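# Four arms sort stickered items into matching-color containers

## Task

Put every item into the container whose color matches the color of the sticker on that item.

## Robot and tools

Robots: four identical i2rt Big YAM arms named arm1, arm2, arm3 and arm4. Each has six revolute joints, a two-finger parallel gripper and a wrist camera. Fixed room cameras are cam_room_a1, cam_room_a2, cam_room_b1 and cam_room_b2. The wrist cameras are arm1_cam_wrist to arm4_cam_wrist.

Frame: every pose uses one shared scene frame in metres. The origin is on the floor and +z is up. Foot (base_link) poses: arm1 at x=-0.644 y=+1.377 z=+0.914 quat_wxyz=(+0.682, +0.007, +0.004, +0.731); arm2 at x=-0.655 y=-0.555 z=+0.928 quat_wxyz=(+0.747, +0.002, +0.000, -0.665); arm3 at x=+0.651 y=-1.332 z=+0.868 quat_wxyz=(+0.663, -0.004, -0.006, -0.748); arm4 at x=+0.648 y=+0.477 z=+0.879 quat_wxyz=(+0.687, +0.001, +0.003, +0.727). Each foot faces along its own +x. Reach is roughly 1.0 m from the joint1 axis. The hand point sits between the finger pads, about 1 cm back from the tips. The fingers point along the hand's +z and open along its y. The printed hand position can be off, more so when the arm is stretched.

Tool move: one action for any set of arms. Keys are arm1..arm4 (one object per arm, each optional) plus cameras. An arm you omit receives nothing new. Inside an arm object:
- joints: absolute targets keyed by joint1_rad..joint6_rad (radians) and gripper_m (metres, fingertip gap). Ranges: joint1_rad -2.879 to 2.879 (turns the arm about its foot, positive counter-clockwise seen from above, 0 along the foot's +x); joint2_rad 0 to 3.141 (shoulder, 0 points the upper arm back, rising positive); joint3_rad 0 to 3.019 (elbow, 0 folded, positive opens); joint4_rad -1.692 to 1.57 (hand pitch, positive tips fingers up); joint5_rad -1.57 to 1.57 (hand yaw, positive to the arm's right); joint6_rad -2.094 to 2.094 (hand roll, positive clockwise viewed from behind); gripper_m 0 to 0.093.
- target: an absolute hand pose in the scene frame, a list of seven numbers [x, y, z, qw, qx, qy, qz], metres then unit quaternion, same layout as the printed hand line. The hand follows a straight line from its current hand_target toward it. When target is present, joints may contain only gripper_m.
- speed: top speed of that straight path in m/s, 0.002 to 0.5, default 0.25; turning is capped at twice that in rad/s. Only allowed alongside target.
All motions in one call start together; all hand paths in a call finish together, paced by the slowest. Paths last 0.5 to 10 s and a call runs at most 15 s. Paths ignore obstacles and other arms. Each control step clips the goal to within 100 mm and 20 degrees of the measured hand, so expect a centimetre or more of error and some overshoot of speed near full stretch. Joint moves can swing the hand wide because joints run at different rates. cameras: list of camera names, or "all"; omitted gives all, [] gives none.

Results: each arm's state (joint_positions, Joint velocities, joint torques, hand, hand_target, gripper_m) and images, named in order on the pictures line. The move line lists each arm sent a motion with done or its worst status. Status words: off_target (rested away from goal, may still push); time_out (joints keep a nearby target and keep pushing; on_its_own lists them; send the reported position to relax); not_followed, with messages joint command not followed or pose unreachable (a safety check blocked it; the arm may keep trying until given new targets). An arm in the as last shown line was not commanded. Torques 3 and 4 wrap at ±28 N m.

Gripper: closed on nothing reads 0.000 to 0.003. Gripping a rigid part reads up to about 0.005 below its width (some grippers slightly above). To grasp firmly, command about 0.005 below the touch reading, or deeper for small, round or soft items; deeper crushes soft ones. Release by commanding well above the reading.

Tool wait: seconds from 0 to 10 and optional cameras; returns full state. Tool zoom_image: camera name and region [x0, y0, x1, y1] in pixels from the top-left, at most 504 by 504, only for a camera in the latest images. Tool read_manual: returns URDF licence text only. Tool finished_scene: scene is the current scene number; it ends the scene permanently, so call it only once all items are in their matching containers and will stay there.

Order of work: look with the cameras, zoom to read sticker colors, choose the nearest arm, open the gripper, move above the item, descend, close, lift, carry over the matching container, lower, open, retreat.

Avoid: dropping items or releasing them while moving; knocking anything out of the work area or onto the floor; squeezing or hard contact between two arms, including one gripper closing on another's fingers (the clearance check does not stop fingers, housings or cameras meeting); pushing into the table or objects, since the arm does not stop on contact. Long holding, stretched poses or unreachable goals heat motors; a MOTOR HOT line warns, and at 100 °C the arm drops everything and falls for 30 to 60 s, after which resend targets. Objects may occasionally be nudged by an outside push. The scene keeps running while you think.

Each tool is called in YAML: its name, and indented under it one key for each argument.

## Session

move:

Scene clock: 0.00 s.
Joint torques (N m): no reading
Motor temperatures (°C): arm1=[21 24 27 23 21 21 21] | arm2=[23 24 26 22 22 20 23] | arm3=[24 23 23 23 24 23 23] | arm4=[22 22 22 22 24 21 24]
Heat: arm1: hottest joint3_rad 27 °C; arm2: hottest joint3_rad 26 °C; arm3: hottest joint1_rad 24 °C; arm4: hottest joint5_rad 24 °C.
Joint velocities: within noise
arm1.joint_positions: joint1_rad=-0.168 joint2_rad=+0.560 joint3_rad=+1.361 joint4_rad=-1.410 joint5_rad=+0.240 joint6_rad=+0.692 gripper_m=+0.09396
arm1.joint_status: not commanded
arm1.hand: x=-0.5745 y=+1.5715 z=+1.4388 quat_wxyz=(-0.303, +0.280, -0.837, -0.359) (m; scene frame)
arm1.hand_target: x=-0.5746 y=+1.5689 z=+1.4515 quat_wxyz=(-0.308, +0.276, -0.832, -0.370) (m; scene frame)
arm1.hand_status: not commanded
arm2.joint_positions: joint1_rad=+0.198 joint2_rad=+0.483 joint3_rad=+1.641 joint4_rad=-1.210 joint5_rad=-0.086 joint6_rad=-0.484 gripper_m=+0.09396
arm2.joint_status: not commanded
arm2.hand: x=-0.6069 y=-0.6635 z=+1.6316 quat_wxyz=(-0.468, -0.246, -0.683, +0.505) (m; scene frame)
arm2.hand_target: x=-0.6088 y=-0.6576 z=+1.6378 quat_wxyz=(-0.472, -0.244, -0.677, +0.510) (m; scene frame)
arm2.hand_status: not commanded
arm3.joint_positions: joint1_rad=+0.130 joint2_rad=+0.645 joint3_rad=+1.695 joint4_rad=-1.138 joint5_rad=+0.075 joint6_rad=+0.392 gripper_m=+0.09396
arm3.joint_status: not commanded
arm3.hand: x=+0.6386 y=-1.5165 z=+1.5921 quat_wxyz=(-0.552, -0.621, -0.389, +0.398) (m; scene frame)
arm3.hand_target: x=+0.6385 y=-1.5116 z=+1.6003 quat_wxyz=(-0.558, -0.615, -0.384, +0.402) (m; scene frame)
arm3.hand_status: not commanded
arm4.joint_positions: joint1_rad=+0.147 joint2_rad=+0.437 joint3_rad=+1.709 joint4_rad=-1.566 joint5_rad=+0.245 joint6_rad=+0.670 gripper_m=+0.09396
arm4.joint_status: not commanded
arm4.hand: x=+0.6820 y=+0.5376 z=+1.5262 quat_wxyz=(-0.292, +0.355, -0.719, -0.522) (m; scene frame)
arm4.hand_target: x=+0.6829 y=+0.5336 z=+1.5314 quat_wxyz=(-0.294, +0.352, -0.714, -0.529) (m; scene frame)
arm4.hand_status: not commanded
pictures: arm1_cam_wrist, arm2_cam_wrist, arm3_cam_wrist, arm4_cam_wrist, cam_room_a1, cam_room_a2, cam_room_b1, cam_room_b2
Images, in order (width x height): arm1_cam_wrist 672x504, arm2_cam_wrist 672x504, arm3_cam_wrist 672x504, arm4_cam_wrist 672x504, cam_room_a1 672x504, cam_room_a2 672x504, cam_room_b1 672x504, cam_room_b2 672x504.

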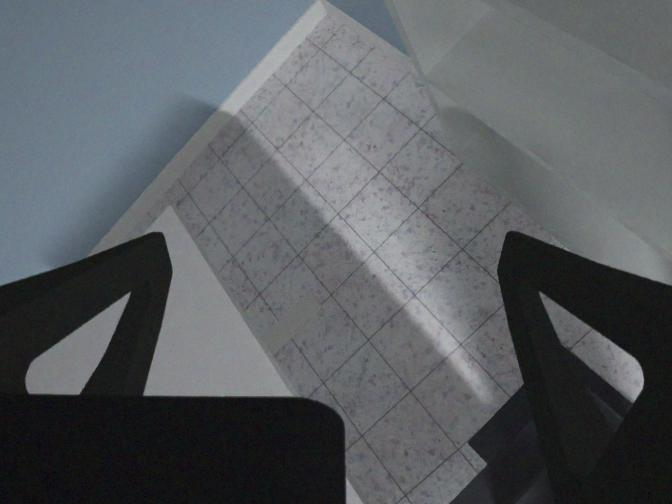

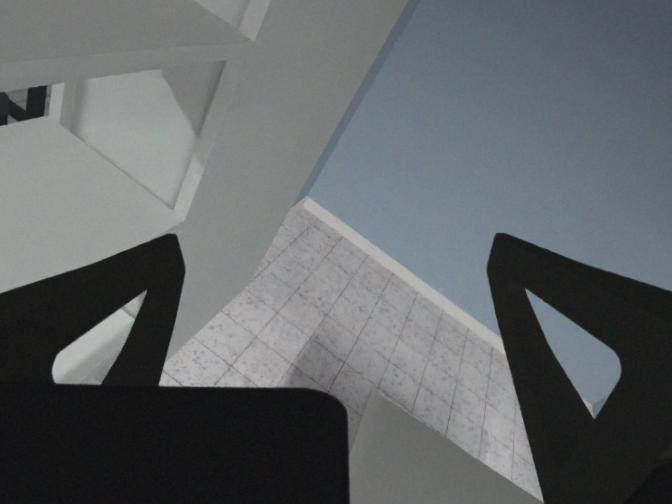

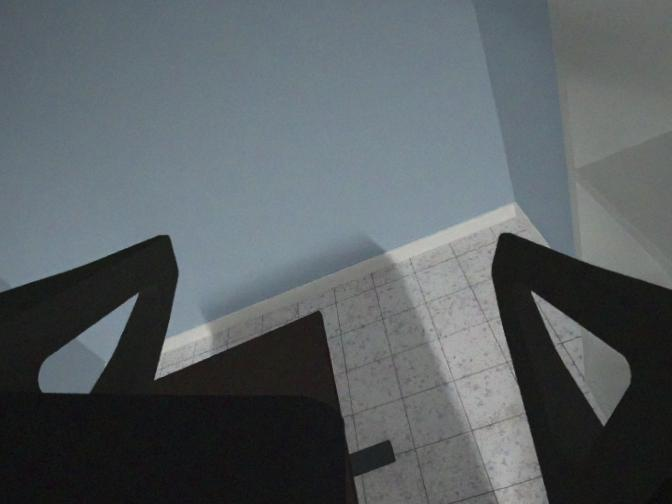

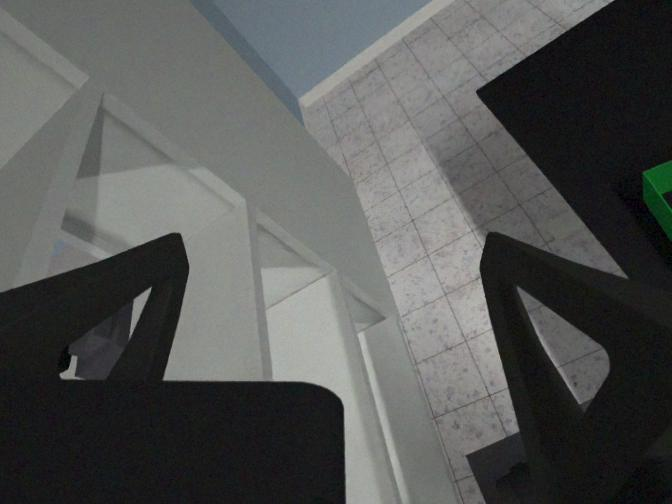

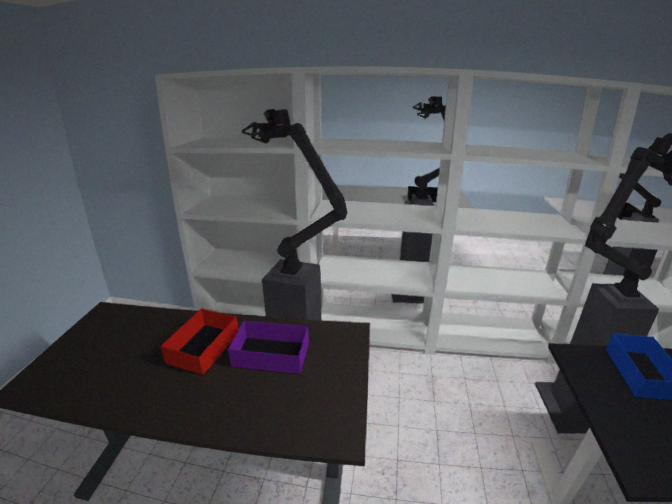

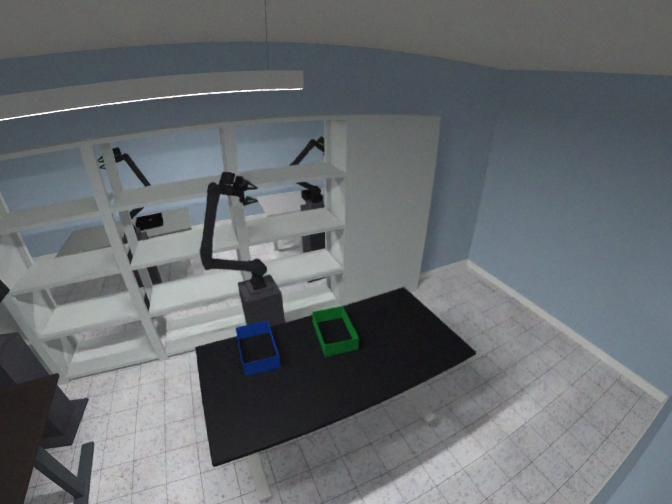

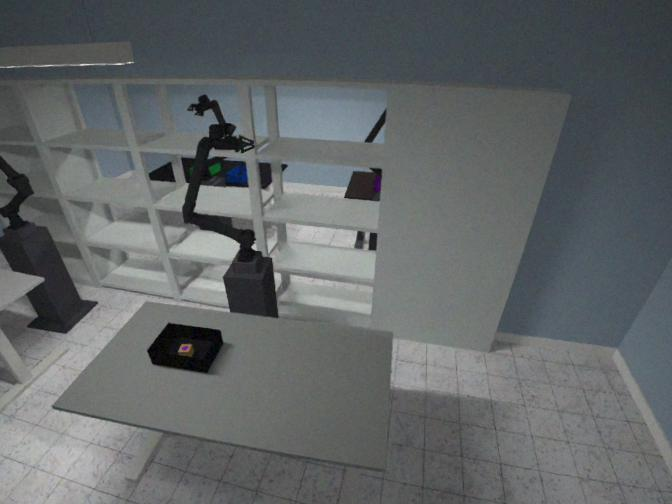

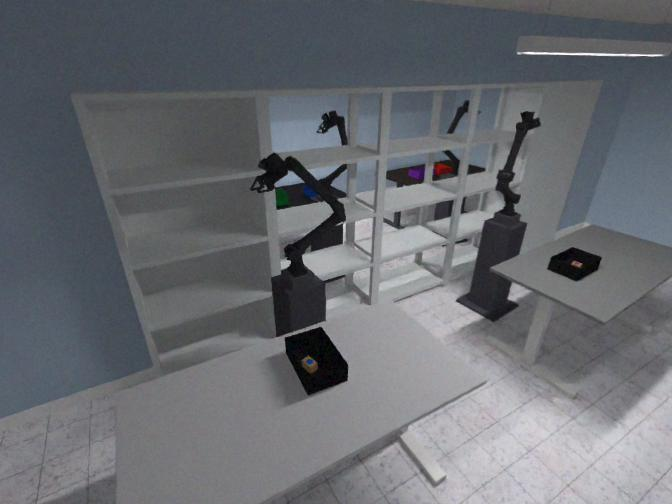

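zoom_image:
  camera: "cam_room_b1"
  region: [140, 315, 230, 380]

move:
  arm1: {"joints":{"joint1_rad":1.57,"joint2_rad":1.5,"joint3_rad":1.72,"joint4_rad":-1.2,"joint5_rad":0,"joint6_rad":0}}
  arm2: {"joints":{"joint1_rad":-1.57,"joint2_rad":1.5,"joint3_rad":1.72,"joint4_rad":-1.2,"joint5_rad":0,"joint6_rad":0}}
  arm3: {"joints":{"joint1_rad":1.57,"joint2_rad":1.3,"joint3_rad":1.72,"joint4_rad":-1.47,"joint5_rad":0,"joint6_rad":0}}
  arm4: {"joints":{"joint1_rad":-1.57,"joint2_rad":1.3,"joint3_rad":1.72,"joint4_rad":-1.47,"joint5_rad":0,"joint6_rad":0}}
  cameras: ["arm1_cam_wrist","arm2_cam_wrist","arm3_cam_wrist","arm4_cam_wrist"]

Scaled by 5.600.

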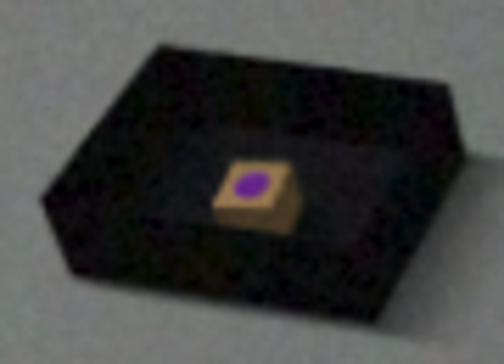

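Scene clock: 10.60 s.
Joint torques (N m): arm1=[-1.55 -11.52 14.56 1.39 0.07 -0.03] | arm2=[1.08 -16.38 12.64 2.02 -0.1 0.18] | arm3=[1.55 -10.05 10.32 0.73 0.14 -0.11] | arm4=[0.97 -10.93 10.56 0.96 0.07 -0.1]
Motor temperatures (°C): arm1=[21 24 28 23 21 21 21] | arm2=[23 24 26 22 22 20 23] | arm3=[24 23 24 23 24 23 23] | arm4=[22 22 23 22 24 21 24]
Heat: arm1: hottest joint3_rad 28 °C; arm2: hottest joint3_rad 26 °C; arm3: hottest joint1_rad 24 °C; arm4: hottest joint5_rad 24 °C.
move: arm1 done; arm2 done; arm3 done; arm4 done
Joint velocities: within noise
arm1.joint_positions: joint1_rad=+1.573 joint2_rad=+1.500 joint3_rad=+1.686 joint4_rad=-1.205 joint5_rad=-0.002 joint6_rad=+0.007 gripper_m=+0.09399
arm1.joint_status: all done
arm1.hand: x=-1.2035 y=+1.3362 z=+1.2971 quat_wxyz=(+0.010, +0.959, +0.032, -0.280) (m; scene frame)
arm1.hand_target: x=-1.2089 y=+1.3378 z=+1.3148 quat_wxyz=(+0.008, +0.954, +0.033, -0.298) (m; scene frame)
arm1.hand_status: not commanded
arm2.joint_positions: joint1_rad=-1.574 joint2_rad=+1.506 joint3_rad=+1.705 joint4_rad=-1.204 joint5_rad=+0.002 joint6_rad=-0.013 gripper_m=+0.09398
arm2.joint_status: all done
arm2.hand: x=-1.2235 y=-0.6204 z=+1.3076 quat_wxyz=(-0.012, -0.959, -0.061, +0.278) (m; scene frame)
arm2.hand_target: x=-1.2245 y=-0.6232 z=+1.3192 quat_wxyz=(-0.016, -0.955, -0.057, +0.290) (m; scene frame)
arm2.hand_status: not commanded
arm3.joint_positions: joint1_rad=+1.564 joint2_rad=+1.293 joint3_rad=+1.702 joint4_rad=-1.463 joint5_rad=-0.003 joint6_rad=+0.006 gripper_m=+0.09398
arm3.joint_status: all done
arm3.hand: x=+1.1018 y=-1.3832 z=+1.3205 quat_wxyz=(-0.256, -0.062, -0.964, +0.021) (m; scene frame)
arm3.hand_target: x=+1.1042 y=-1.3812 z=+1.3247 quat_wxyz=(-0.258, -0.057, -0.964, +0.022) (m; scene frame)
arm3.hand_status: not commanded
arm4.joint_positions: joint1_rad=-1.573 joint2_rad=+1.302 joint3_rad=+1.688 joint4_rad=-1.471 joint5_rad=+0.000 joint6_rad=+0.014 gripper_m=+0.09398
arm4.joint_status: all done
arm4.hand: x=+1.1048 y=+0.5029 z=+1.3167 quat_wxyz=(-0.238, +0.020, -0.971, -0.006) (m; scene frame)
arm4.hand_target: x=+1.1064 y=+0.5046 z=+1.3327 quat_wxyz=(-0.255, +0.028, -0.967, -0.006) (m; scene frame)
arm4.hand_status: not commanded
pictures: arm1_cam_wrist, arm2_cam_wrist, arm3_cam_wrist, arm4_cam_wrist
Images, in order (width x height): arm1_cam_wrist 672x504, arm2_cam_wrist 672x504, arm3_cam_wrist 672x504, arm4_cam_wrist 672x504.

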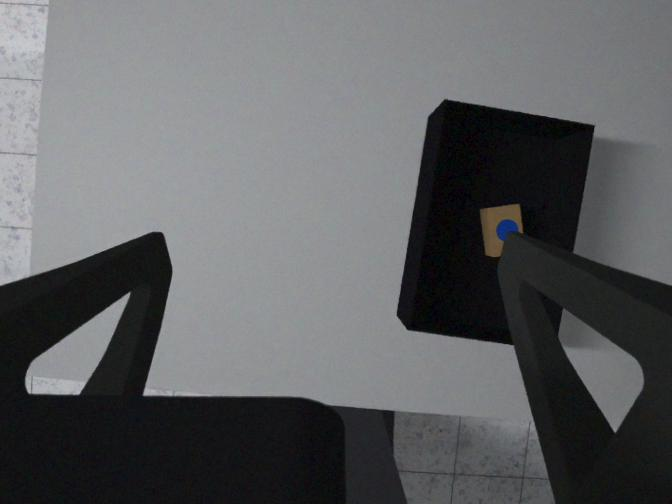

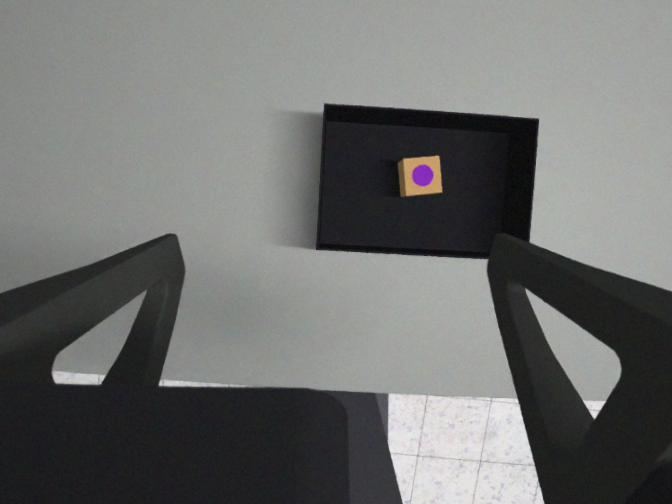

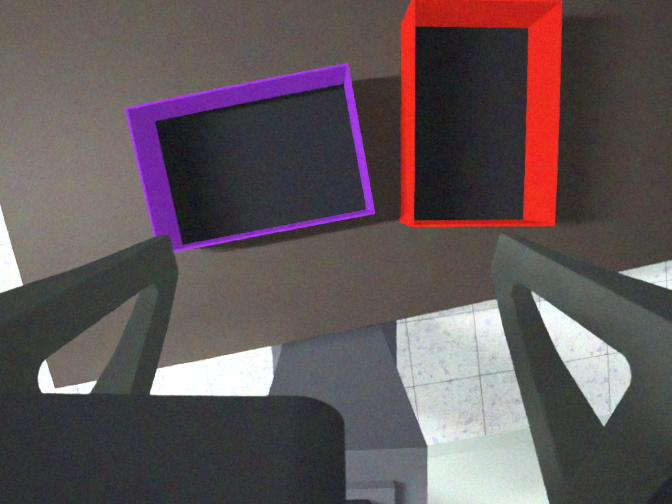

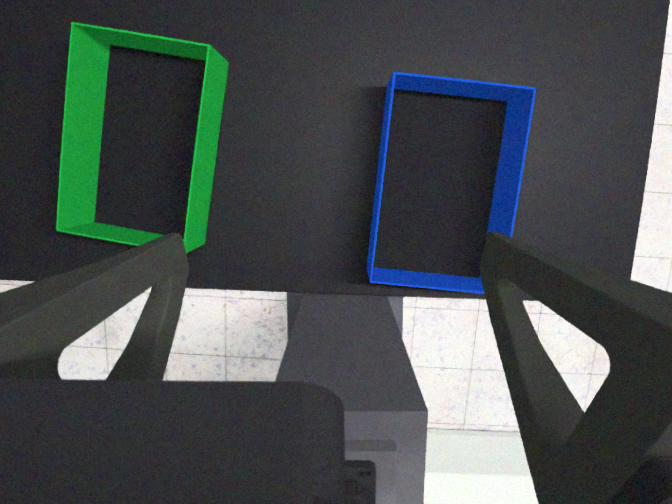

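move:
  arm1: {"target":[-1.2125,1.593,0.93,-0.0467,0.9501,-0.1743,-0.2546],"speed":0.35}
  arm2: {"target":[-1.312,-0.502,0.93,-0.0104,0.9651,-0.0387,-0.2586],"speed":0.35}
  arm3: {"joints":{"joint1_rad":-2.014,"joint2_rad":0.55,"joint3_rad":1.3,"joint4_rad":-1.5,"joint5_rad":0,"joint6_rad":0}}
  arm4: {"joints":{"joint1_rad":0.905,"joint2_rad":0.55,"joint3_rad":1.3,"joint4_rad":-1.5,"joint5_rad":0,"joint6_rad":0}}
  cameras: ["arm1_cam_wrist","arm2_cam_wrist"]

Scene clock: 39.40 s.
Joint torques (N m): arm1=[-1.44 -15.15 9.73 1.8 0.05 0.02] | arm2=[0.5 -20.48 10.14 2.44 -0.03 0.2] | arm3=[0.56 2.61 7.47 1.25 0 -0.11] | arm4=[1.2 3.43 7.24 0.92 0.12 -0.06]
Motor temperatures (°C): arm1=[21 24 33 23 21 21 21] | arm2=[23 25 29 22 22 20 23] | arm3=[24 24 25 23 24 23 23] | arm4=[22 22 28 22 24 21 24]
Heat: arm1: hottest joint3_rad 33 °C; arm2: hottest joint3_rad 29 °C; arm3: hottest joint3_rad 25 °C; arm4: hottest joint3_rad 28 °C.
move: arm1 off_target; arm2 done; arm3 done; arm4 done
Joint velocities: within noise
arm1.joint_positions: joint1_rad=+1.138 joint2_rad=+1.886 joint3_rad=+1.149 joint4_rad=-0.366 joint5_rad=+0.003 joint6_rad=+0.004 gripper_m=+0.09399
arm1.joint_status: not commanded
arm1.hand: x=-1.2019 y=+1.5909 z=+0.9167 quat_wxyz=(-0.043, +0.954, -0.178, -0.235) (m; scene frame)
arm1.hand_target: x=-1.2122 y=+1.5929 z=+0.9301 quat_wxyz=(-0.047, +0.950, -0.174, -0.254) (m; scene frame)
arm1.hand_status: off_target (0.017 m and 2.3 deg from the pose sent, 0.448 m and 24.7 deg at the start)
arm2.joint_positions: joint1_rad=-1.767 joint2_rad=+1.974 joint3_rad=+1.305 joint4_rad=-0.401 joint5_rad=-0.003 joint6_rad=-0.012 gripper_m=+0.09398
arm2.joint_status: not commanded
arm2.hand: x=-1.3035 y=-0.5040 z=+0.9263 quat_wxyz=(+0.011, -0.969, +0.032, +0.247) (m; scene frame)
arm2.hand_target: x=-1.3117 y=-0.5021 z=+0.9299 quat_wxyz=(+0.010, -0.965, +0.039, +0.258) (m; scene frame)
arm2.hand_status: done (0.010 m and 1.6 deg from the pose sent, 0.405 m and 11.9 deg at the start)
arm3.joint_positions: joint1_rad=-2.003 joint2_rad=+0.547 joint3_rad=+1.303 joint4_rad=-1.495 joint5_rad=+0.000 joint6_rad=+0.005 gripper_m=+0.09402
arm3.joint_status: all done
arm3.hand: x=+0.4860 y=-1.2230 z=+1.3477 quat_wxyz=(+0.103, -0.880, +0.255, +0.387) (m; scene frame)
arm3.hand_target: x=+0.4869 y=-1.2211 z=+1.3449 quat_wxyz=(+0.105, -0.882, +0.258, +0.381) (m; scene frame)
arm3.hand_status: not commanded
arm4.joint_positions: joint1_rad=+0.902 joint2_rad=+0.541 joint3_rad=+1.299 joint4_rad=-1.490 joint5_rad=-0.002 joint6_rad=+0.012 gripper_m=+0.09401
arm4.joint_status: all done
arm4.hand: x=+0.4928 y=+0.5898 z=+1.3616 quat_wxyz=(-0.118, +0.868, -0.281, -0.391) (m; scene frame)
arm4.hand_target: x=+0.4913 y=+0.5903 z=+1.3587 quat_wxyz=(-0.117, +0.874, -0.276, -0.382) (m; scene frame)
arm4.hand_status: not commanded
pictures: arm1_cam_wrist, arm2_cam_wrist
Images, in order (width x height): arm1_cam_wrist 672x504, arm2_cam_wrist 672x504.

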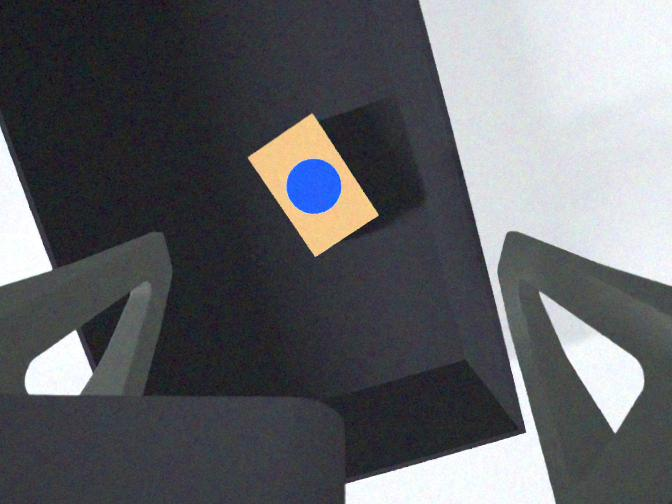

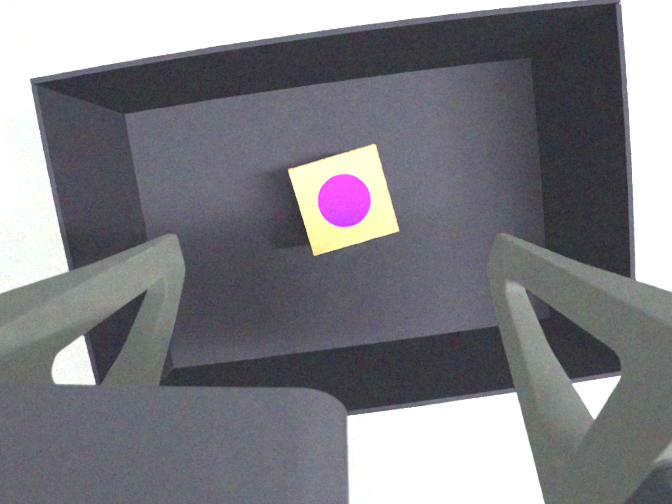

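move:
  arm1: {"target":[-1.183,1.594,0.833,0.0282,0.9601,0.1052,-0.2572]}
  arm2: {"target":[-1.2735,-0.487,0.824,0.0275,0.9604,0.1027,-0.2573]}
  cameras: ["arm1_cam_wrist","arm2_cam_wrist"]

Scene clock: 64.33 s.
Joint torques (N m): arm1=[-2.26 -14.51 7.95 1.59 -0.28 -0.05] | arm2=[0.21 -18.43 6.86 2.51 -0.36 -0.08] | arm3=[0.44 2.73 7.47 1.2 0.01 -0.1] | arm4=[1.2 3.14 7.16 0.92 0.16 -0.06]
Motor temperatures (°C): arm1=[21 25 32 23 21 21 21] | arm2=[23 25 30 22 22 20 23] | arm3=[24 24 26 23 24 23 23] | arm4=[22 22 27 22 24 21 24]
Heat: arm1: hottest joint3_rad 32 °C; arm2: hottest joint3_rad 30 °C; arm3: hottest joint3_rad 26 °C; arm4: hottest joint3_rad 27 °C.
move: arm1 done; arm2 off_target
Joint velocities: within noise
arm1.joint_positions: joint1_rad=+1.034 joint2_rad=+2.043 joint3_rad=+1.108 joint4_rad=-0.249 joint5_rad=-0.319 joint6_rad=-0.617 gripper_m=+0.09399
arm1.joint_status: not commanded
arm1.hand: x=-1.1785 y=+1.5872 z=+0.8325 quat_wxyz=(+0.034, +0.962, +0.103, -0.250) (m; scene frame)
arm1.hand_target: x=-1.1828 y=+1.5938 z=+0.8331 quat_wxyz=(+0.028, +0.960, +0.105, -0.257) (m; scene frame)
arm1.hand_status: done (0.008 m and 1.1 deg from the pose sent, 0.086 m and 33.7 deg at the start)
arm2.joint_positions: joint1_rad=-1.840 joint2_rad=+2.096 joint3_rad=+1.199 joint4_rad=-0.163 joint5_rad=-0.183 joint6_rad=-0.309 gripper_m=+0.09398
arm2.joint_status: not commanded
arm2.hand: x=-1.2797 y=-0.4902 z=+0.8404 quat_wxyz=(-0.027, -0.959, -0.099, +0.264) (m; scene frame)
arm2.hand_target: x=-1.2732 y=-0.4871 z=+0.8245 quat_wxyz=(-0.028, -0.960, -0.103, +0.257) (m; scene frame)
arm2.hand_status: off_target (0.018 m and 0.9 deg from the pose sent, 0.108 m and 16.1 deg at the start)
arm3, arm4: as last shown
pictures: arm1_cam_wrist, arm2_cam_wrist
Images, in order (width x height): arm1_cam_wrist 672x504, arm2_cam_wrist 672x504.

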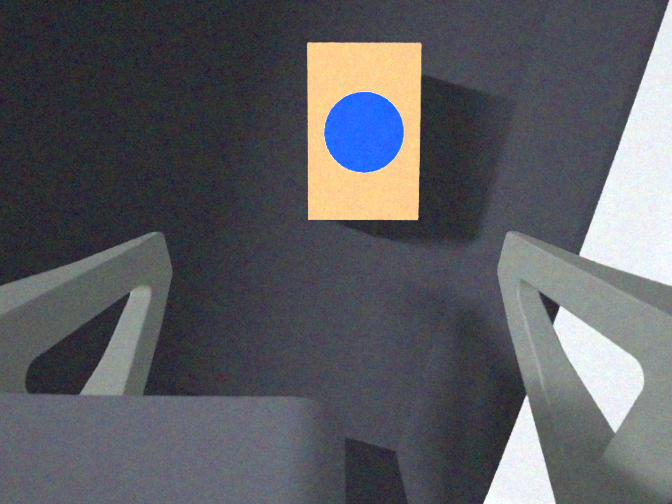

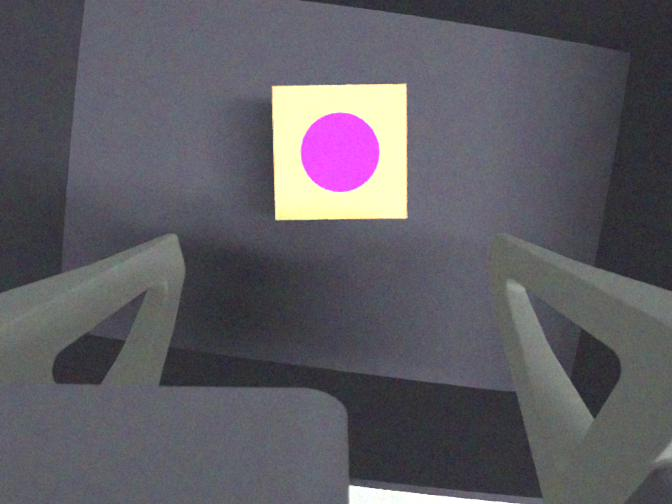

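move:
  arm1: {"target":[-1.2225,1.596,0.74,0.0282,0.9601,0.1052,-0.2572],"speed":0.15}
  arm2: {"target":[-1.309,-0.492,0.728,0.0275,0.9604,0.1027,-0.2573],"speed":0.15}
  cameras: ["arm1_cam_wrist","arm2_cam_wrist"]

Scene clock: 74.37 s.
Joint torques (N m): arm1=[-1.32 -15.97 9.16 1.48 -0.09 0.11] | arm2=[1.44 -19.14 9.24 2.22 -0.17 0.05] | arm3=[0.5 2.55 7.5 1.22 0.01 -0.11] | arm4=[0.73 3.78 7.25 0.96 0.15 -0.07]
Motor temperatures (°C): arm1=[21 25 32 23 21 21 21] | arm2=[23 26 29 22 22 20 23] | arm3=[24 24 26 23 24 23 23] | arm4=[22 22 27 22 24 21 24]
Heat: arm1: hottest joint3_rad 32 °C; arm2: hottest joint3_rad 29 °C; arm3: hottest joint3_rad 26 °C; arm4: hottest joint3_rad 27 °C.
move: arm1 off_target; arm2 off_target
Joint velocities: within noise
arm1.joint_positions: joint1_rad=+1.049 joint2_rad=+2.298 joint3_rad=+1.224 joint4_rad=-0.130 joint5_rad=-0.312 joint6_rad=-0.607 gripper_m=+0.09396
arm1.joint_status: not commanded
arm1.hand: x=-1.2014 y=+1.5897 z=+0.7337 quat_wxyz=(+0.039, +0.964, +0.103, -0.240) (m; scene frame)
arm1.hand_target: x=-1.2218 y=+1.5957 z=+0.7408 quat_wxyz=(+0.028, +0.960, +0.105, -0.257) (m; scene frame)
arm1.hand_status: off_target (0.023 m and 2.4 deg from the pose sent, 0.103 m and 1.1 deg at the start)
arm2.joint_positions: joint1_rad=-1.838 joint2_rad=+2.345 joint3_rad=+1.318 joint4_rad=-0.057 joint5_rad=-0.178 joint6_rad=-0.306 gripper_m=+0.09398
arm2.joint_status: not commanded
arm2.hand: x=-1.2987 y=-0.4875 z=+0.7394 quat_wxyz=(-0.028, -0.962, -0.097, +0.253) (m; scene frame)
arm2.hand_target: x=-1.3083 y=-0.4920 z=+0.7285 quat_wxyz=(-0.027, -0.960, -0.103, +0.257) (m; scene frame)
arm2.hand_status: off_target (0.016 m and 0.9 deg from the pose sent, 0.116 m and 0.8 deg at the start)
arm3, arm4: as last shown
pictures: arm1_cam_wrist, arm2_cam_wrist
Images, in order (width x height): arm1_cam_wrist 672x504, arm2_cam_wrist 672x504.

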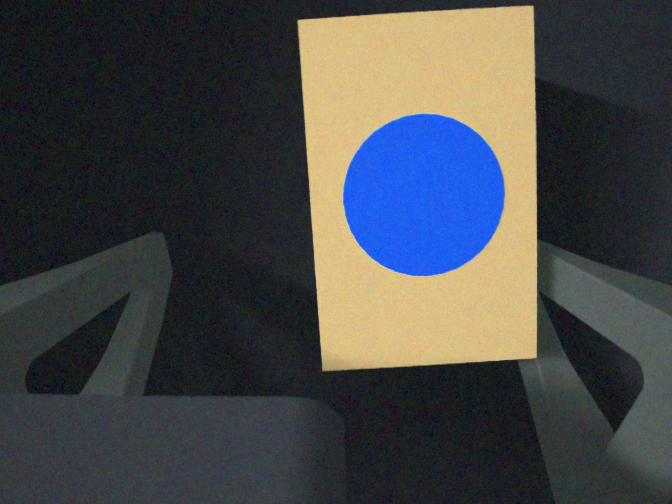

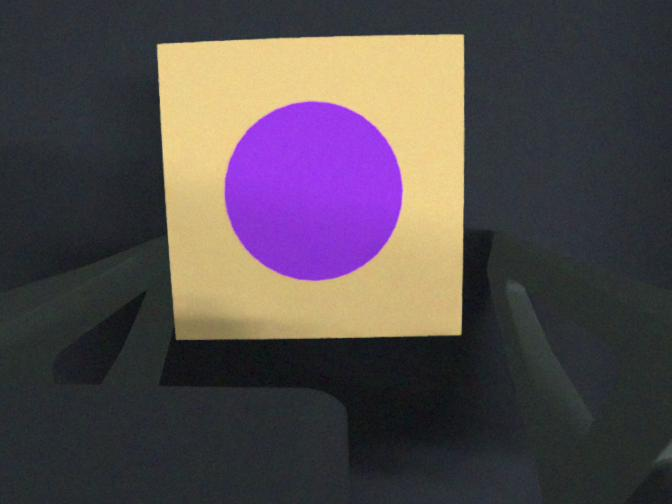

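move:
  arm1: {"target":[-1.234,1.612,0.748,0.0282,0.9601,0.1052,-0.2572],"speed":0.1}
  arm2: {"target":[-1.323,-0.500,0.732,0.0275,0.9604,0.1027,-0.2573],"speed":0.1}
  cameras: ["arm1_cam_wrist","arm2_cam_wrist"]

Scene clock: 83.03 s.
Joint torques (N m): arm1=[-1.85 -15.56 9.98 0.65 -0.21 -0.04] | arm2=[1.2 -19.9 9.85 1.07 -0.01 0.19] | arm3=[0.32 2.61 7.51 1.21 0 -0.1] | arm4=[1.03 3.72 7.27 0.9 0.12 -0.08]
Motor temperatures (°C): arm1=[21 26 31 23 21 21 21] | arm2=[23 26 29 22 22 20 23] | arm3=[24 23 26 23 24 23 23] | arm4=[22 22 27 22 24 21 24]
Heat: arm1: hottest joint3_rad 31 °C; arm2: hottest joint3_rad 29 °C; arm3: hottest joint3_rad 26 °C; arm4: hottest joint3_rad 27 °C.
move: arm1 off_target; arm2 off_target
Joint velocities: within noise
arm1.joint_positions: joint1_rad=+1.049 joint2_rad=+2.298 joint3_rad=+1.278 joint4_rad=-0.159 joint5_rad=-0.316 joint6_rad=-0.606 gripper_m=+0.09396
arm1.joint_status: not commanded
arm1.hand: x=-1.2222 y=+1.5992 z=+0.7467 quat_wxyz=(+0.034, +0.962, +0.105, -0.251) (m; scene frame)
arm1.hand_target: x=-1.2333 y=+1.6119 z=+0.7484 quat_wxyz=(+0.028, +0.960, +0.105, -0.257) (m; scene frame)
arm1.hand_status: off_target (0.017 m and 1.0 deg from the pose sent, 0.042 m and 2.4 deg at the start)
arm2.joint_positions: joint1_rad=-1.818 joint2_rad=+2.355 joint3_rad=+1.356 joint4_rad=-0.057 joint5_rad=-0.173 joint6_rad=-0.306 gripper_m=+0.09398
arm2.joint_status: not commanded
arm2.hand: x=-1.3168 y=-0.4970 z=+0.7447 quat_wxyz=(-0.025, -0.958, -0.106, +0.265) (m; scene frame)
arm2.hand_target: x=-1.3224 y=-0.5001 z=+0.7325 quat_wxyz=(-0.027, -0.960, -0.103, +0.258) (m; scene frame)
arm2.hand_status: off_target (0.014 m and 1.0 deg from the pose sent, 0.028 m and 0.9 deg at the start)
arm3, arm4: as last shown
pictures: arm1_cam_wrist, arm2_cam_wrist
Images, in order (width x height): arm1_cam_wrist 672x504, arm2_cam_wrist 672x504.

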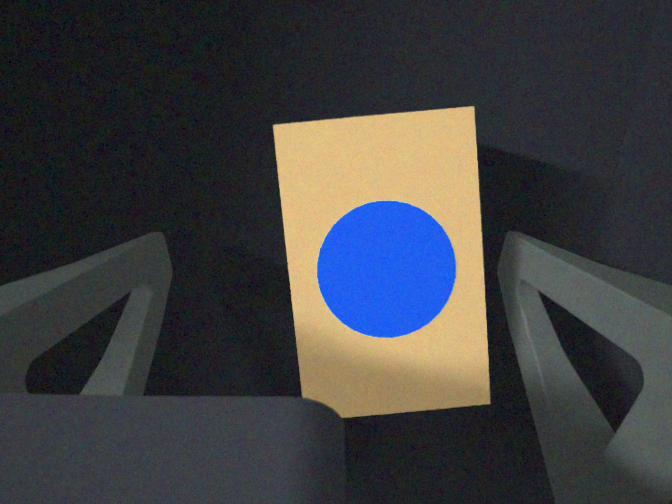

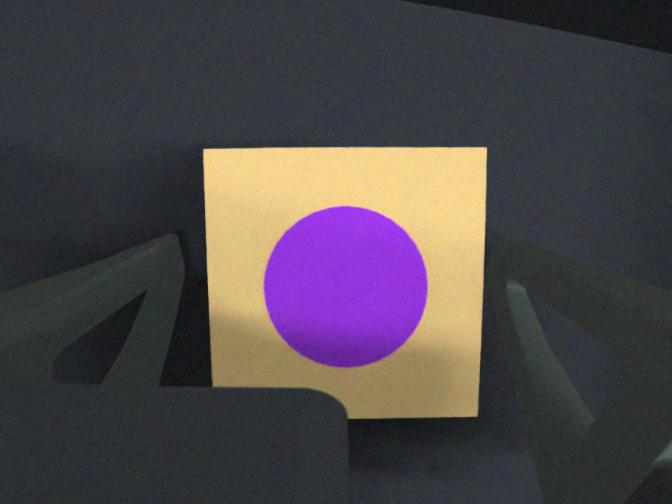

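move:
  arm1: {"joints":{"gripper_m":0.042}}
  arm2: {"joints":{"gripper_m":0.05}}
  cameras: ["arm1_cam_wrist","arm2_cam_wrist"]

Scene clock: 86.97 s.
Joint torques (N m): arm1=[-2.84 -16.32 9.89 0.65 -0.21 -0.07] | arm2=[1.26 -19.78 9.88 1.14 -0.06 0.19] | arm3=[0.44 2.61 7.47 1.21 0.01 -0.1] | arm4=[0.97 3.43 7.3 0.95 0.13 -0.06]
Motor temperatures (°C): arm1=[21 26 31 23 21 21 21] | arm2=[23 27 29 22 22 20 23] | arm3=[24 23 26 23 24 23 23] | arm4=[22 22 27 22 24 21 24]
Heat: arm1: hottest joint3_rad 31 °C; arm2: hottest joint3_rad 29 °C; arm3: hottest joint3_rad 26 °C; arm4: hottest joint3_rad 27 °C.
move: arm1 done; arm2 done
Joint velocities: within noise
arm1.joint_positions: joint1_rad=+1.048 joint2_rad=+2.298 joint3_rad=+1.278 joint4_rad=-0.159 joint5_rad=-0.316 joint6_rad=-0.607 gripper_m=+0.04390
arm1.joint_status: all done
arm1.hand: x=-1.2220 y=+1.5996 z=+0.7466 quat_wxyz=(+0.034, +0.962, +0.105, -0.251) (m; scene frame)
arm1.hand_target: x=-1.2333 y=+1.6118 z=+0.7484 quat_wxyz=(+0.028, +0.960, +0.105, -0.257) (m; scene frame)
arm1.hand_status: not commanded
arm2.joint_positions: joint1_rad=-1.818 joint2_rad=+2.355 joint3_rad=+1.356 joint4_rad=-0.059 joint5_rad=-0.172 joint6_rad=-0.306 gripper_m=+0.05289
arm2.joint_status: all done
arm2.hand: x=-1.3162 y=-0.4970 z=+0.7442 quat_wxyz=(-0.025, -0.958, -0.106, +0.264) (m; scene frame)
arm2.hand_target: x=-1.3223 y=-0.5002 z=+0.7322 quat_wxyz=(-0.027, -0.960, -0.103, +0.258) (m; scene frame)
arm2.hand_status: not commanded
arm3, arm4: as last shown
pictures: arm1_cam_wrist, arm2_cam_wrist
Images, in order (width x height): arm1_cam_wrist 672x504, arm2_cam_wrist 672x504.

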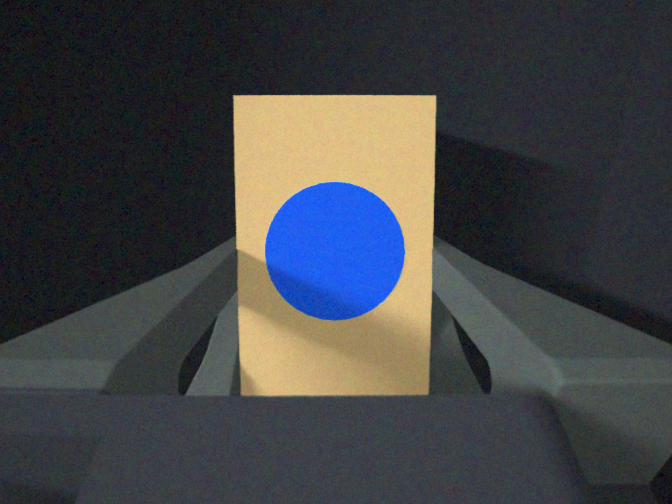

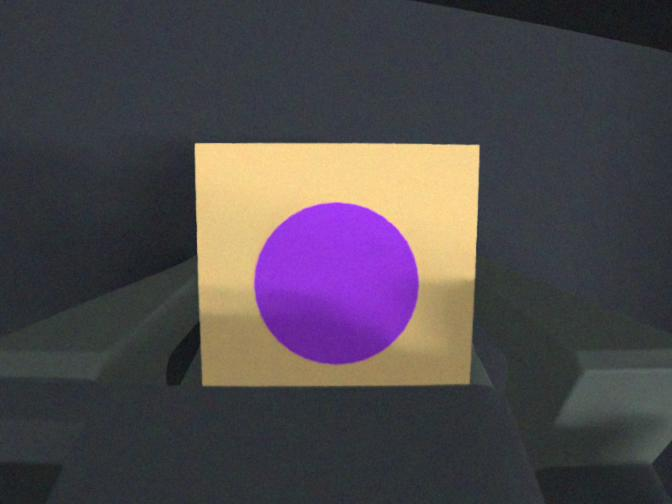

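move:
  arm1: {"target":[-1.19,1.60,1.03,0.0282,0.9601,0.1052,-0.2572],"joints":{"gripper_m":0.038},"speed":0.35}
  arm2: {"target":[-1.29,-0.5,1.03,0.0275,0.9604,0.1027,-0.2573],"joints":{"gripper_m":0.047},"speed":0.35}
  cameras: []

move:
  arm1: {"joints":{"joint1_rad":1.0,"joint2_rad":0.6,"joint3_rad":1.3,"joint4_rad":-1.55,"joint5_rad":0,"joint6_rad":0}}
  arm2: {"joints":{"joint1_rad":-1.5,"joint2_rad":0.6,"joint3_rad":1.3,"joint4_rad":-1.55,"joint5_rad":0,"joint6_rad":0}}
  cameras: ["arm1_cam_wrist","arm2_cam_wrist"]

move:
  arm1: {"joints":{"joint1_rad":-2.258}}
  arm2: {"joints":{"joint1_rad":0.946}}
  cameras: []

move:
  arm1: {"joints":{"joint2_rad":1.198,"joint3_rad":1.09,"joint4_rad":-0.939}}
  arm2: {"joints":{"joint2_rad":1.198,"joint3_rad":1.08,"joint4_rad":-0.929}}
  cameras: ["arm1_cam_wrist","arm2_cam_wrist","arm3_cam_wrist"]

Scene clock: 97.97 s.
Joint torques (N m): arm1=[-2.26 -13.92 14.63 0.64 -0.29 -0.06] | arm2=[0.56 -18.67 14.02 1.13 -0.27 0.1] | arm3=[0.5 2.61 7.46 1.22 0.01 -0.1] | arm4=[0.56 3.49 7.32 1.01 0.14 -0.09]
Motor temperatures (°C): arm1=[21 26 32 23 21 21 22] | arm2=[23 27 29 22 22 20 23] | arm3=[24 23 27 23 24 23 23] | arm4=[22 22 27 22 24 21 24]
Heat: arm1: hottest joint3_rad 32 °C; arm2: hottest joint3_rad 29 °C; arm3: hottest joint3_rad 27 °C; arm4: hottest joint3_rad 27 °C.
move: arm1 off_target; arm2 off_target
Joint velocities: within noise
arm1.joint_positions: joint1_rad=+1.035 joint2_rad=+1.741 joint3_rad=+1.232 joint4_rad=-0.705 joint5_rad=-0.319 joint6_rad=-0.620 gripper_m=+0.04390
arm1.joint_status: gripper_m off_target (ended at +0.04390, target +0.03800)
arm1.hand: x=-1.1747 y=+1.5857 z=+1.0065 quat_wxyz=(+0.041, +0.965, +0.103, -0.238) (m; scene frame)
arm1.hand_target: x=-1.1888 y=+1.5994 z=+1.0303 quat_wxyz=(+0.028, +0.960, +0.105, -0.257) (m; scene frame)
arm1.hand_status: off_target (0.032 m and 2.7 deg from the pose sent, 0.285 m and 1.0 deg at the start)
arm2.joint_positions: joint1_rad=-1.818 joint2_rad=+1.798 joint3_rad=+1.306 joint4_rad=-0.607 joint5_rad=-0.172 joint6_rad=-0.306 gripper_m=+0.05289
arm2.joint_status: gripper_m off_target (ended at +0.05289, target +0.04700)
arm2.hand: x=-1.2740 y=-0.5034 z=+1.0137 quat_wxyz=(-0.030, -0.964, -0.105, +0.244) (m; scene frame)
arm2.hand_target: x=-1.2891 y=-0.5002 z=+1.0302 quat_wxyz=(-0.028, -0.960, -0.103, +0.258) (m; scene frame)
arm2.hand_status: off_target (0.023 m and 1.6 deg from the pose sent, 0.287 m and 0.9 deg at the start)
arm3, arm4: as last shown
pictures: none
No camera images: "cameras" was empty.

Scene clock: 99.57 s.
Joint torques (N m): arm1=[-2.32 4.48 11.84 1.16 0.1 0.12] | arm2=[0.62 0.44 9.65 1.65 0.03 0.22] | arm3=[0.56 2.67 7.45 1.24 0 -0.11] | arm4=[1.08 3.72 7.24 0.83 0.14 -0.09]
Motor temperatures (°C): arm1=[21 26 32 23 21 21 22] | arm2=[23 27 30 22 22 20 23] | arm3=[24 23 27 23 24 23 23] | arm4=[22 22 27 22 24 21 24]
Heat: arm1: hottest joint3_rad 32 °C; arm2: hottest joint3_rad 30 °C; arm3: hottest joint3_rad 27 °C; arm4: hottest joint3_rad 27 °C.
move: arm1 done; arm2 done
Joint velocities: within noise
arm1.joint_positions: joint1_rad=+1.004 joint2_rad=+0.596 joint3_rad=+1.274 joint4_rad=-1.543 joint5_rad=-0.002 joint6_rad=-0.009 gripper_m=+0.04390
arm1.joint_status: all done
arm1.hand: x=-0.8153 y=+1.4736 z=+1.3687 quat_wxyz=(-0.085, +0.908, -0.228, -0.342) (m; scene frame)
arm1.hand_target: x=-0.8133 y=+1.4737 z=+1.3788 quat_wxyz=(-0.087, +0.904, -0.233, -0.349) (m; scene frame)
arm1.hand_status: not commanded
arm2.joint_positions: joint1_rad=-1.500 joint2_rad=+0.601 joint3_rad=+1.298 joint4_rad=-1.539 joint5_rad=-0.001 joint6_rad=-0.015 gripper_m=+0.05289
arm2.joint_status: all done
arm2.hand: x=-0.8568 y=-0.5947 z=+1.3899 quat_wxyz=(-0.030, -0.930, -0.096, +0.354) (m; scene frame)
arm2.hand_target: x=-0.8545 y=-0.5940 z=+1.3894 quat_wxyz=(-0.032, -0.932, -0.088, +0.350) (m; scene frame)
arm2.hand_status: not commanded
arm3, arm4: as last shown
pictures: arm1_cam_wrist, arm2_cam_wrist
Images, in order (width x height): arm1_cam_wrist 672x504, arm2_cam_wrist 672x504.

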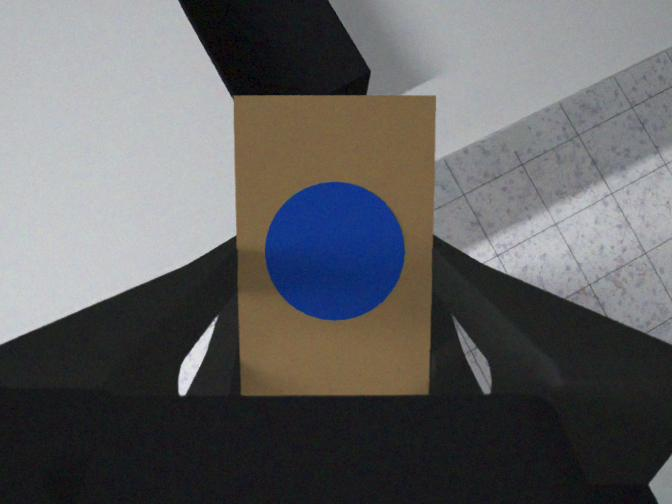

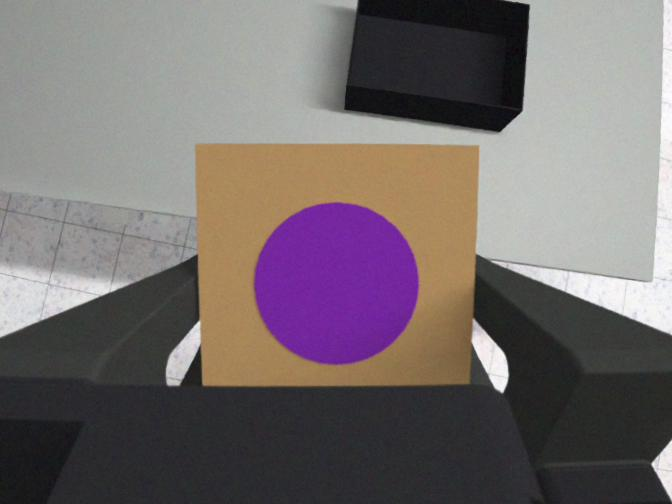

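Scene clock: 102.00 s.
Joint torques (N m): arm1=[-2.14 3.49 11.84 1.21 -0.07 0.11] | arm2=[1.14 0.62 9.62 1.69 0.03 0.2] | arm3=[0.44 2.67 7.5 1.24 0.01 -0.1] | arm4=[1.03 3.49 7.17 0.85 0.16 -0.08]
Motor temperatures (°C): arm1=[21 26 32 23 21 21 22] | arm2=[23 27 30 22 22 20 23] | arm3=[24 23 27 23 24 23 23] | arm4=[22 22 27 22 24 21 24]
Heat: arm1: hottest joint3_rad 32 °C; arm2: hottest joint3_rad 30 °C; arm3: hottest joint3_rad 27 °C; arm4: hottest joint3_rad 27 °C.
move: arm1 done; arm2 done
Joint velocities: within noise
arm1.joint_positions: joint1_rad=-2.251 joint2_rad=+0.596 joint3_rad=+1.274 joint4_rad=-1.543 joint5_rad=+0.002 joint6_rad=-0.007 gripper_m=+0.04391
arm1.joint_status: all done
arm1.hand: x=-0.4705 y=+1.2586 z=+1.3627 quat_wxyz=(-0.322, -0.279, -0.898, +0.107) (m; scene frame)
arm1.hand_target: x=-0.4722 y=+1.2586 z=+1.3729 quat_wxyz=(-0.328, -0.284, -0.894, +0.108) (m; scene frame)
arm1.hand_status: not commanded
arm2.joint_positions: joint1_rad=+0.941 joint2_rad=+0.601 joint3_rad=+1.298 joint4_rad=-1.539 joint5_rad=-0.001 joint6_rad=-0.013 gripper_m=+0.05291
arm2.joint_status: all done
arm2.hand: x=-0.4780 y=-0.6573 z=+1.3904 quat_wxyz=(-0.344, -0.231, -0.905, +0.090) (m; scene frame)
arm2.hand_target: x=-0.4796 y=-0.6554 z=+1.3899 quat_wxyz=(-0.342, -0.236, -0.906, +0.087) (m; scene frame)
arm2.hand_status: not commanded
arm3, arm4: as last shown
pictures: none
No camera images: "cameras" was empty.

Scene clock: 103.30 s.
Joint torques (N m): arm1=[-2.73 -7.59 12.94 1.89 -0.02 0.09] | arm2=[1.26 -10.4 11.44 2.61 0.02 0.19] | arm3=[0.44 2.55 7.47 1.18 0.01 -0.11] | arm4=[1.38 3.37 7.25 0.94 0.13 -0.07]
Motor temperatures (°C): arm1=[21 26 32 23 21 21 22] | arm2=[23 27 30 22 22 20 23] | arm3=[24 23 27 23 24 23 23] | arm4=[22 22 27 22 24 21 24]
Heat: arm1: hottest joint3_rad 32 °C; arm2: hottest joint3_rad 30 °C; arm3: hottest joint3_rad 27 °C; arm4: hottest joint3_rad 27 °C.
move: arm1 done; arm2 done
Joint velocities: within noise
arm1.joint_positions: joint1_rad=-2.251 joint2_rad=+1.210 joint3_rad=+1.073 joint4_rad=-0.958 joint5_rad=+0.002 joint6_rad=-0.007 gripper_m=+0.04390
arm1.joint_status: all done
arm1.hand: x=-0.2781 y=+1.1219 z=+1.1457 quat_wxyz=(-0.216, -0.289, -0.930, +0.074) (m; scene frame)
arm1.hand_target: x=-0.2735 y=+1.1154 z=+1.1614 quat_wxyz=(-0.239, -0.294, -0.922, +0.080) (m; scene frame)
arm1.hand_status: not commanded
arm2.joint_positions: joint1_rad=+0.941 joint2_rad=+1.199 joint3_rad=+1.079 joint4_rad=-0.950 joint5_rad=-0.001 joint6_rad=-0.013 gripper_m=+0.05291
arm2.joint_status: all done
arm2.hand: x=-0.2682 y=-0.7746 z=+1.1748 quat_wxyz=(-0.240, -0.240, -0.939, +0.062) (m; scene frame)
arm2.hand_target: x=-0.2629 y=-0.7750 z=+1.1781 quat_wxyz=(-0.251, -0.243, -0.935, +0.063) (m; scene frame)
arm2.hand_status: not commanded
arm3.joint_positions: joint1_rad=-2.003 joint2_rad=+0.547 joint3_rad=+1.303 joint4_rad=-1.495 joint5_rad=+0.000 joint6_rad=+0.005 gripper_m=+0.09402
arm3.joint_status: not commanded
arm3.hand: x=+0.4860 y=-1.2230 z=+1.3477 quat_wxyz=(+0.103, -0.880, +0.255, +0.387) (m; scene frame)
arm3.hand_target: x=+0.4869 y=-1.2211 z=+1.3449 quat_wxyz=(+0.105, -0.882, +0.258, +0.381) (m; scene frame)
arm3.hand_status: not commanded
arm4.joint_positions: joint1_rad=+0.902 joint2_rad=+0.541 joint3_rad=+1.299 joint4_rad=-1.490 joint5_rad=-0.002 joint6_rad=+0.012 gripper_m=+0.09401
arm4.joint_status: not commanded
arm4.hand: x=+0.4928 y=+0.5898 z=+1.3616 quat_wxyz=(-0.118, +0.868, -0.281, -0.391) (m; scene frame)
arm4.hand_target: x=+0.4913 y=+0.5903 z=+1.3587 quat_wxyz=(-0.117, +0.874, -0.276, -0.382) (m; scene frame)
arm4.hand_status: not commanded
pictures: arm1_cam_wrist, arm2_cam_wrist, arm3_cam_wrist
Images, in order (width x height): arm1_cam_wrist 672x504, arm2_cam_wrist 672x504, arm3_cam_wrist 672x504.

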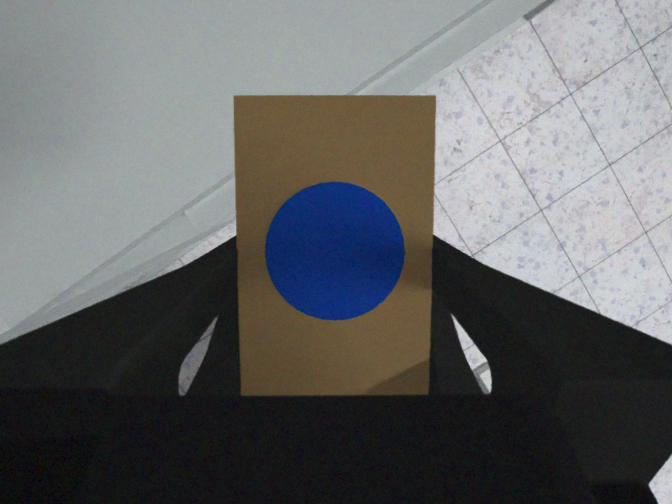

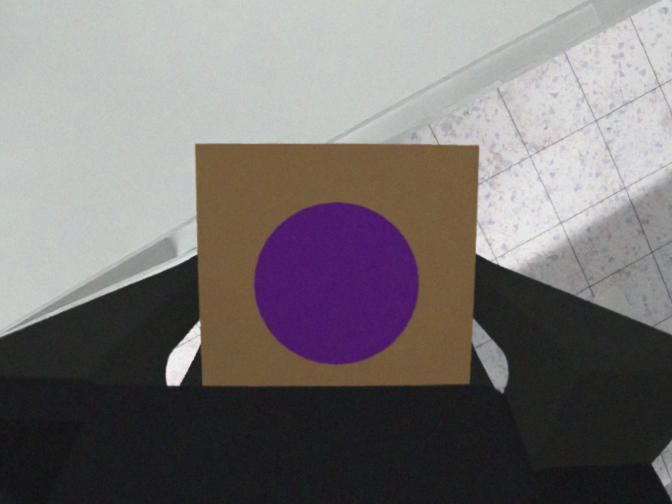

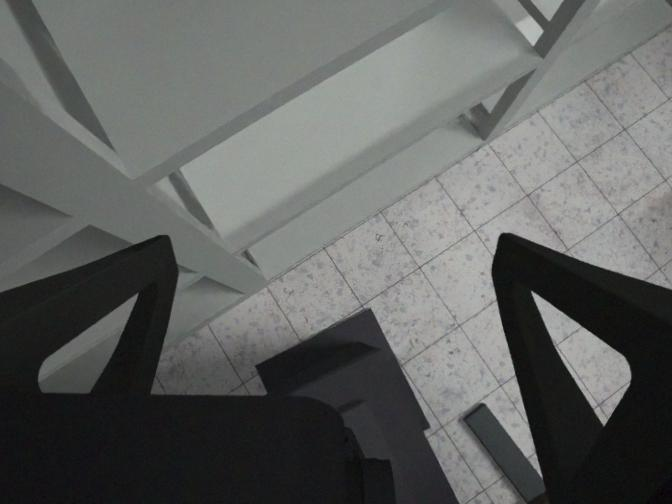

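move:
  arm1: {"target":[0.0,0.915,1.085,0.2626,0.2922,0.9158,-0.0838]}
  arm2: {"target":[0.0,-0.92,1.07,0.2587,0.2422,0.9328,-0.0671]}
  cameras: ["arm4_cam_wrist"]

Scene clock: 110.90 s.
Joint torques (N m): arm1=[-2.78 -20.13 17.57 0.94 -0.02 0.09] | arm2=[1.44 -21.83 16.57 1.24 0.14 0.21] | arm3=[0.44 2.61 7.46 1.22 0 -0.11] | arm4=[1.32 3.25 7.34 0.84 0.15 -0.07]
Motor temperatures (°C): arm1=[21 26 32 23 21 21 22] | arm2=[23 27 31 22 22 20 24] | arm3=[24 23 27 23 24 23 23] | arm4=[22 22 27 22 24 21 24]
Heat: arm1: hottest joint3_rad 32 °C; arm2: hottest joint3_rad 31 °C; arm3: hottest joint3_rad 27 °C; arm4: hottest joint3_rad 27 °C.
move: arm1 off_target; arm2 off_target
Joint velocities: within noise
arm1.joint_positions: joint1_rad=-2.254 joint2_rad=+2.107 joint3_rad=+1.952 joint4_rad=-0.901 joint5_rad=-0.008 joint6_rad=-0.007 gripper_m=+0.04390
arm1.joint_status: not commanded
arm1.hand: x=-0.0102 y=+0.9325 z=+1.0513 quat_wxyz=(-0.236, -0.288, -0.925, +0.075) (m; scene frame)
arm1.hand_target: x=-0.0019 y=+0.9165 z=+1.0855 quat_wxyz=(-0.263, -0.292, -0.916, +0.084) (m; scene frame)
arm1.hand_status: off_target (0.039 m and 3.4 deg from the pose sent, 0.352 m and 5.6 deg at the start)
arm2.joint_positions: joint1_rad=+0.941 joint2_rad=+2.009 joint3_rad=+1.728 joint4_rad=-0.784 joint5_rad=+0.000 joint6_rad=-0.013 gripper_m=+0.05291
arm2.joint_status: not commanded
arm2.hand: x=-0.0195 y=-0.9144 z=+1.0516 quat_wxyz=(-0.242, -0.240, -0.938, +0.063) (m; scene frame)
arm2.hand_target: x=-0.0014 y=-0.9190 z=+1.0702 quat_wxyz=(-0.259, -0.242, -0.933, +0.067) (m; scene frame)
arm2.hand_status: off_target (0.027 m and 2.1 deg from the pose sent, 0.323 m and 2.3 deg at the start)
arm3, arm4: as last shown
pictures: arm4_cam_wrist
Images, in order (width x height): arm4_cam_wrist 672x504.

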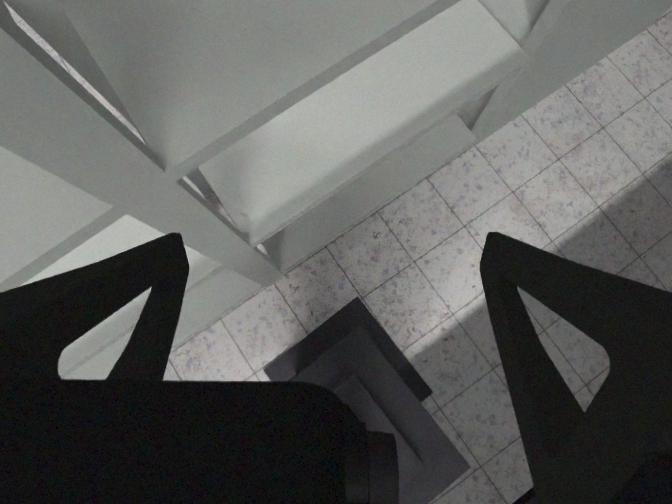

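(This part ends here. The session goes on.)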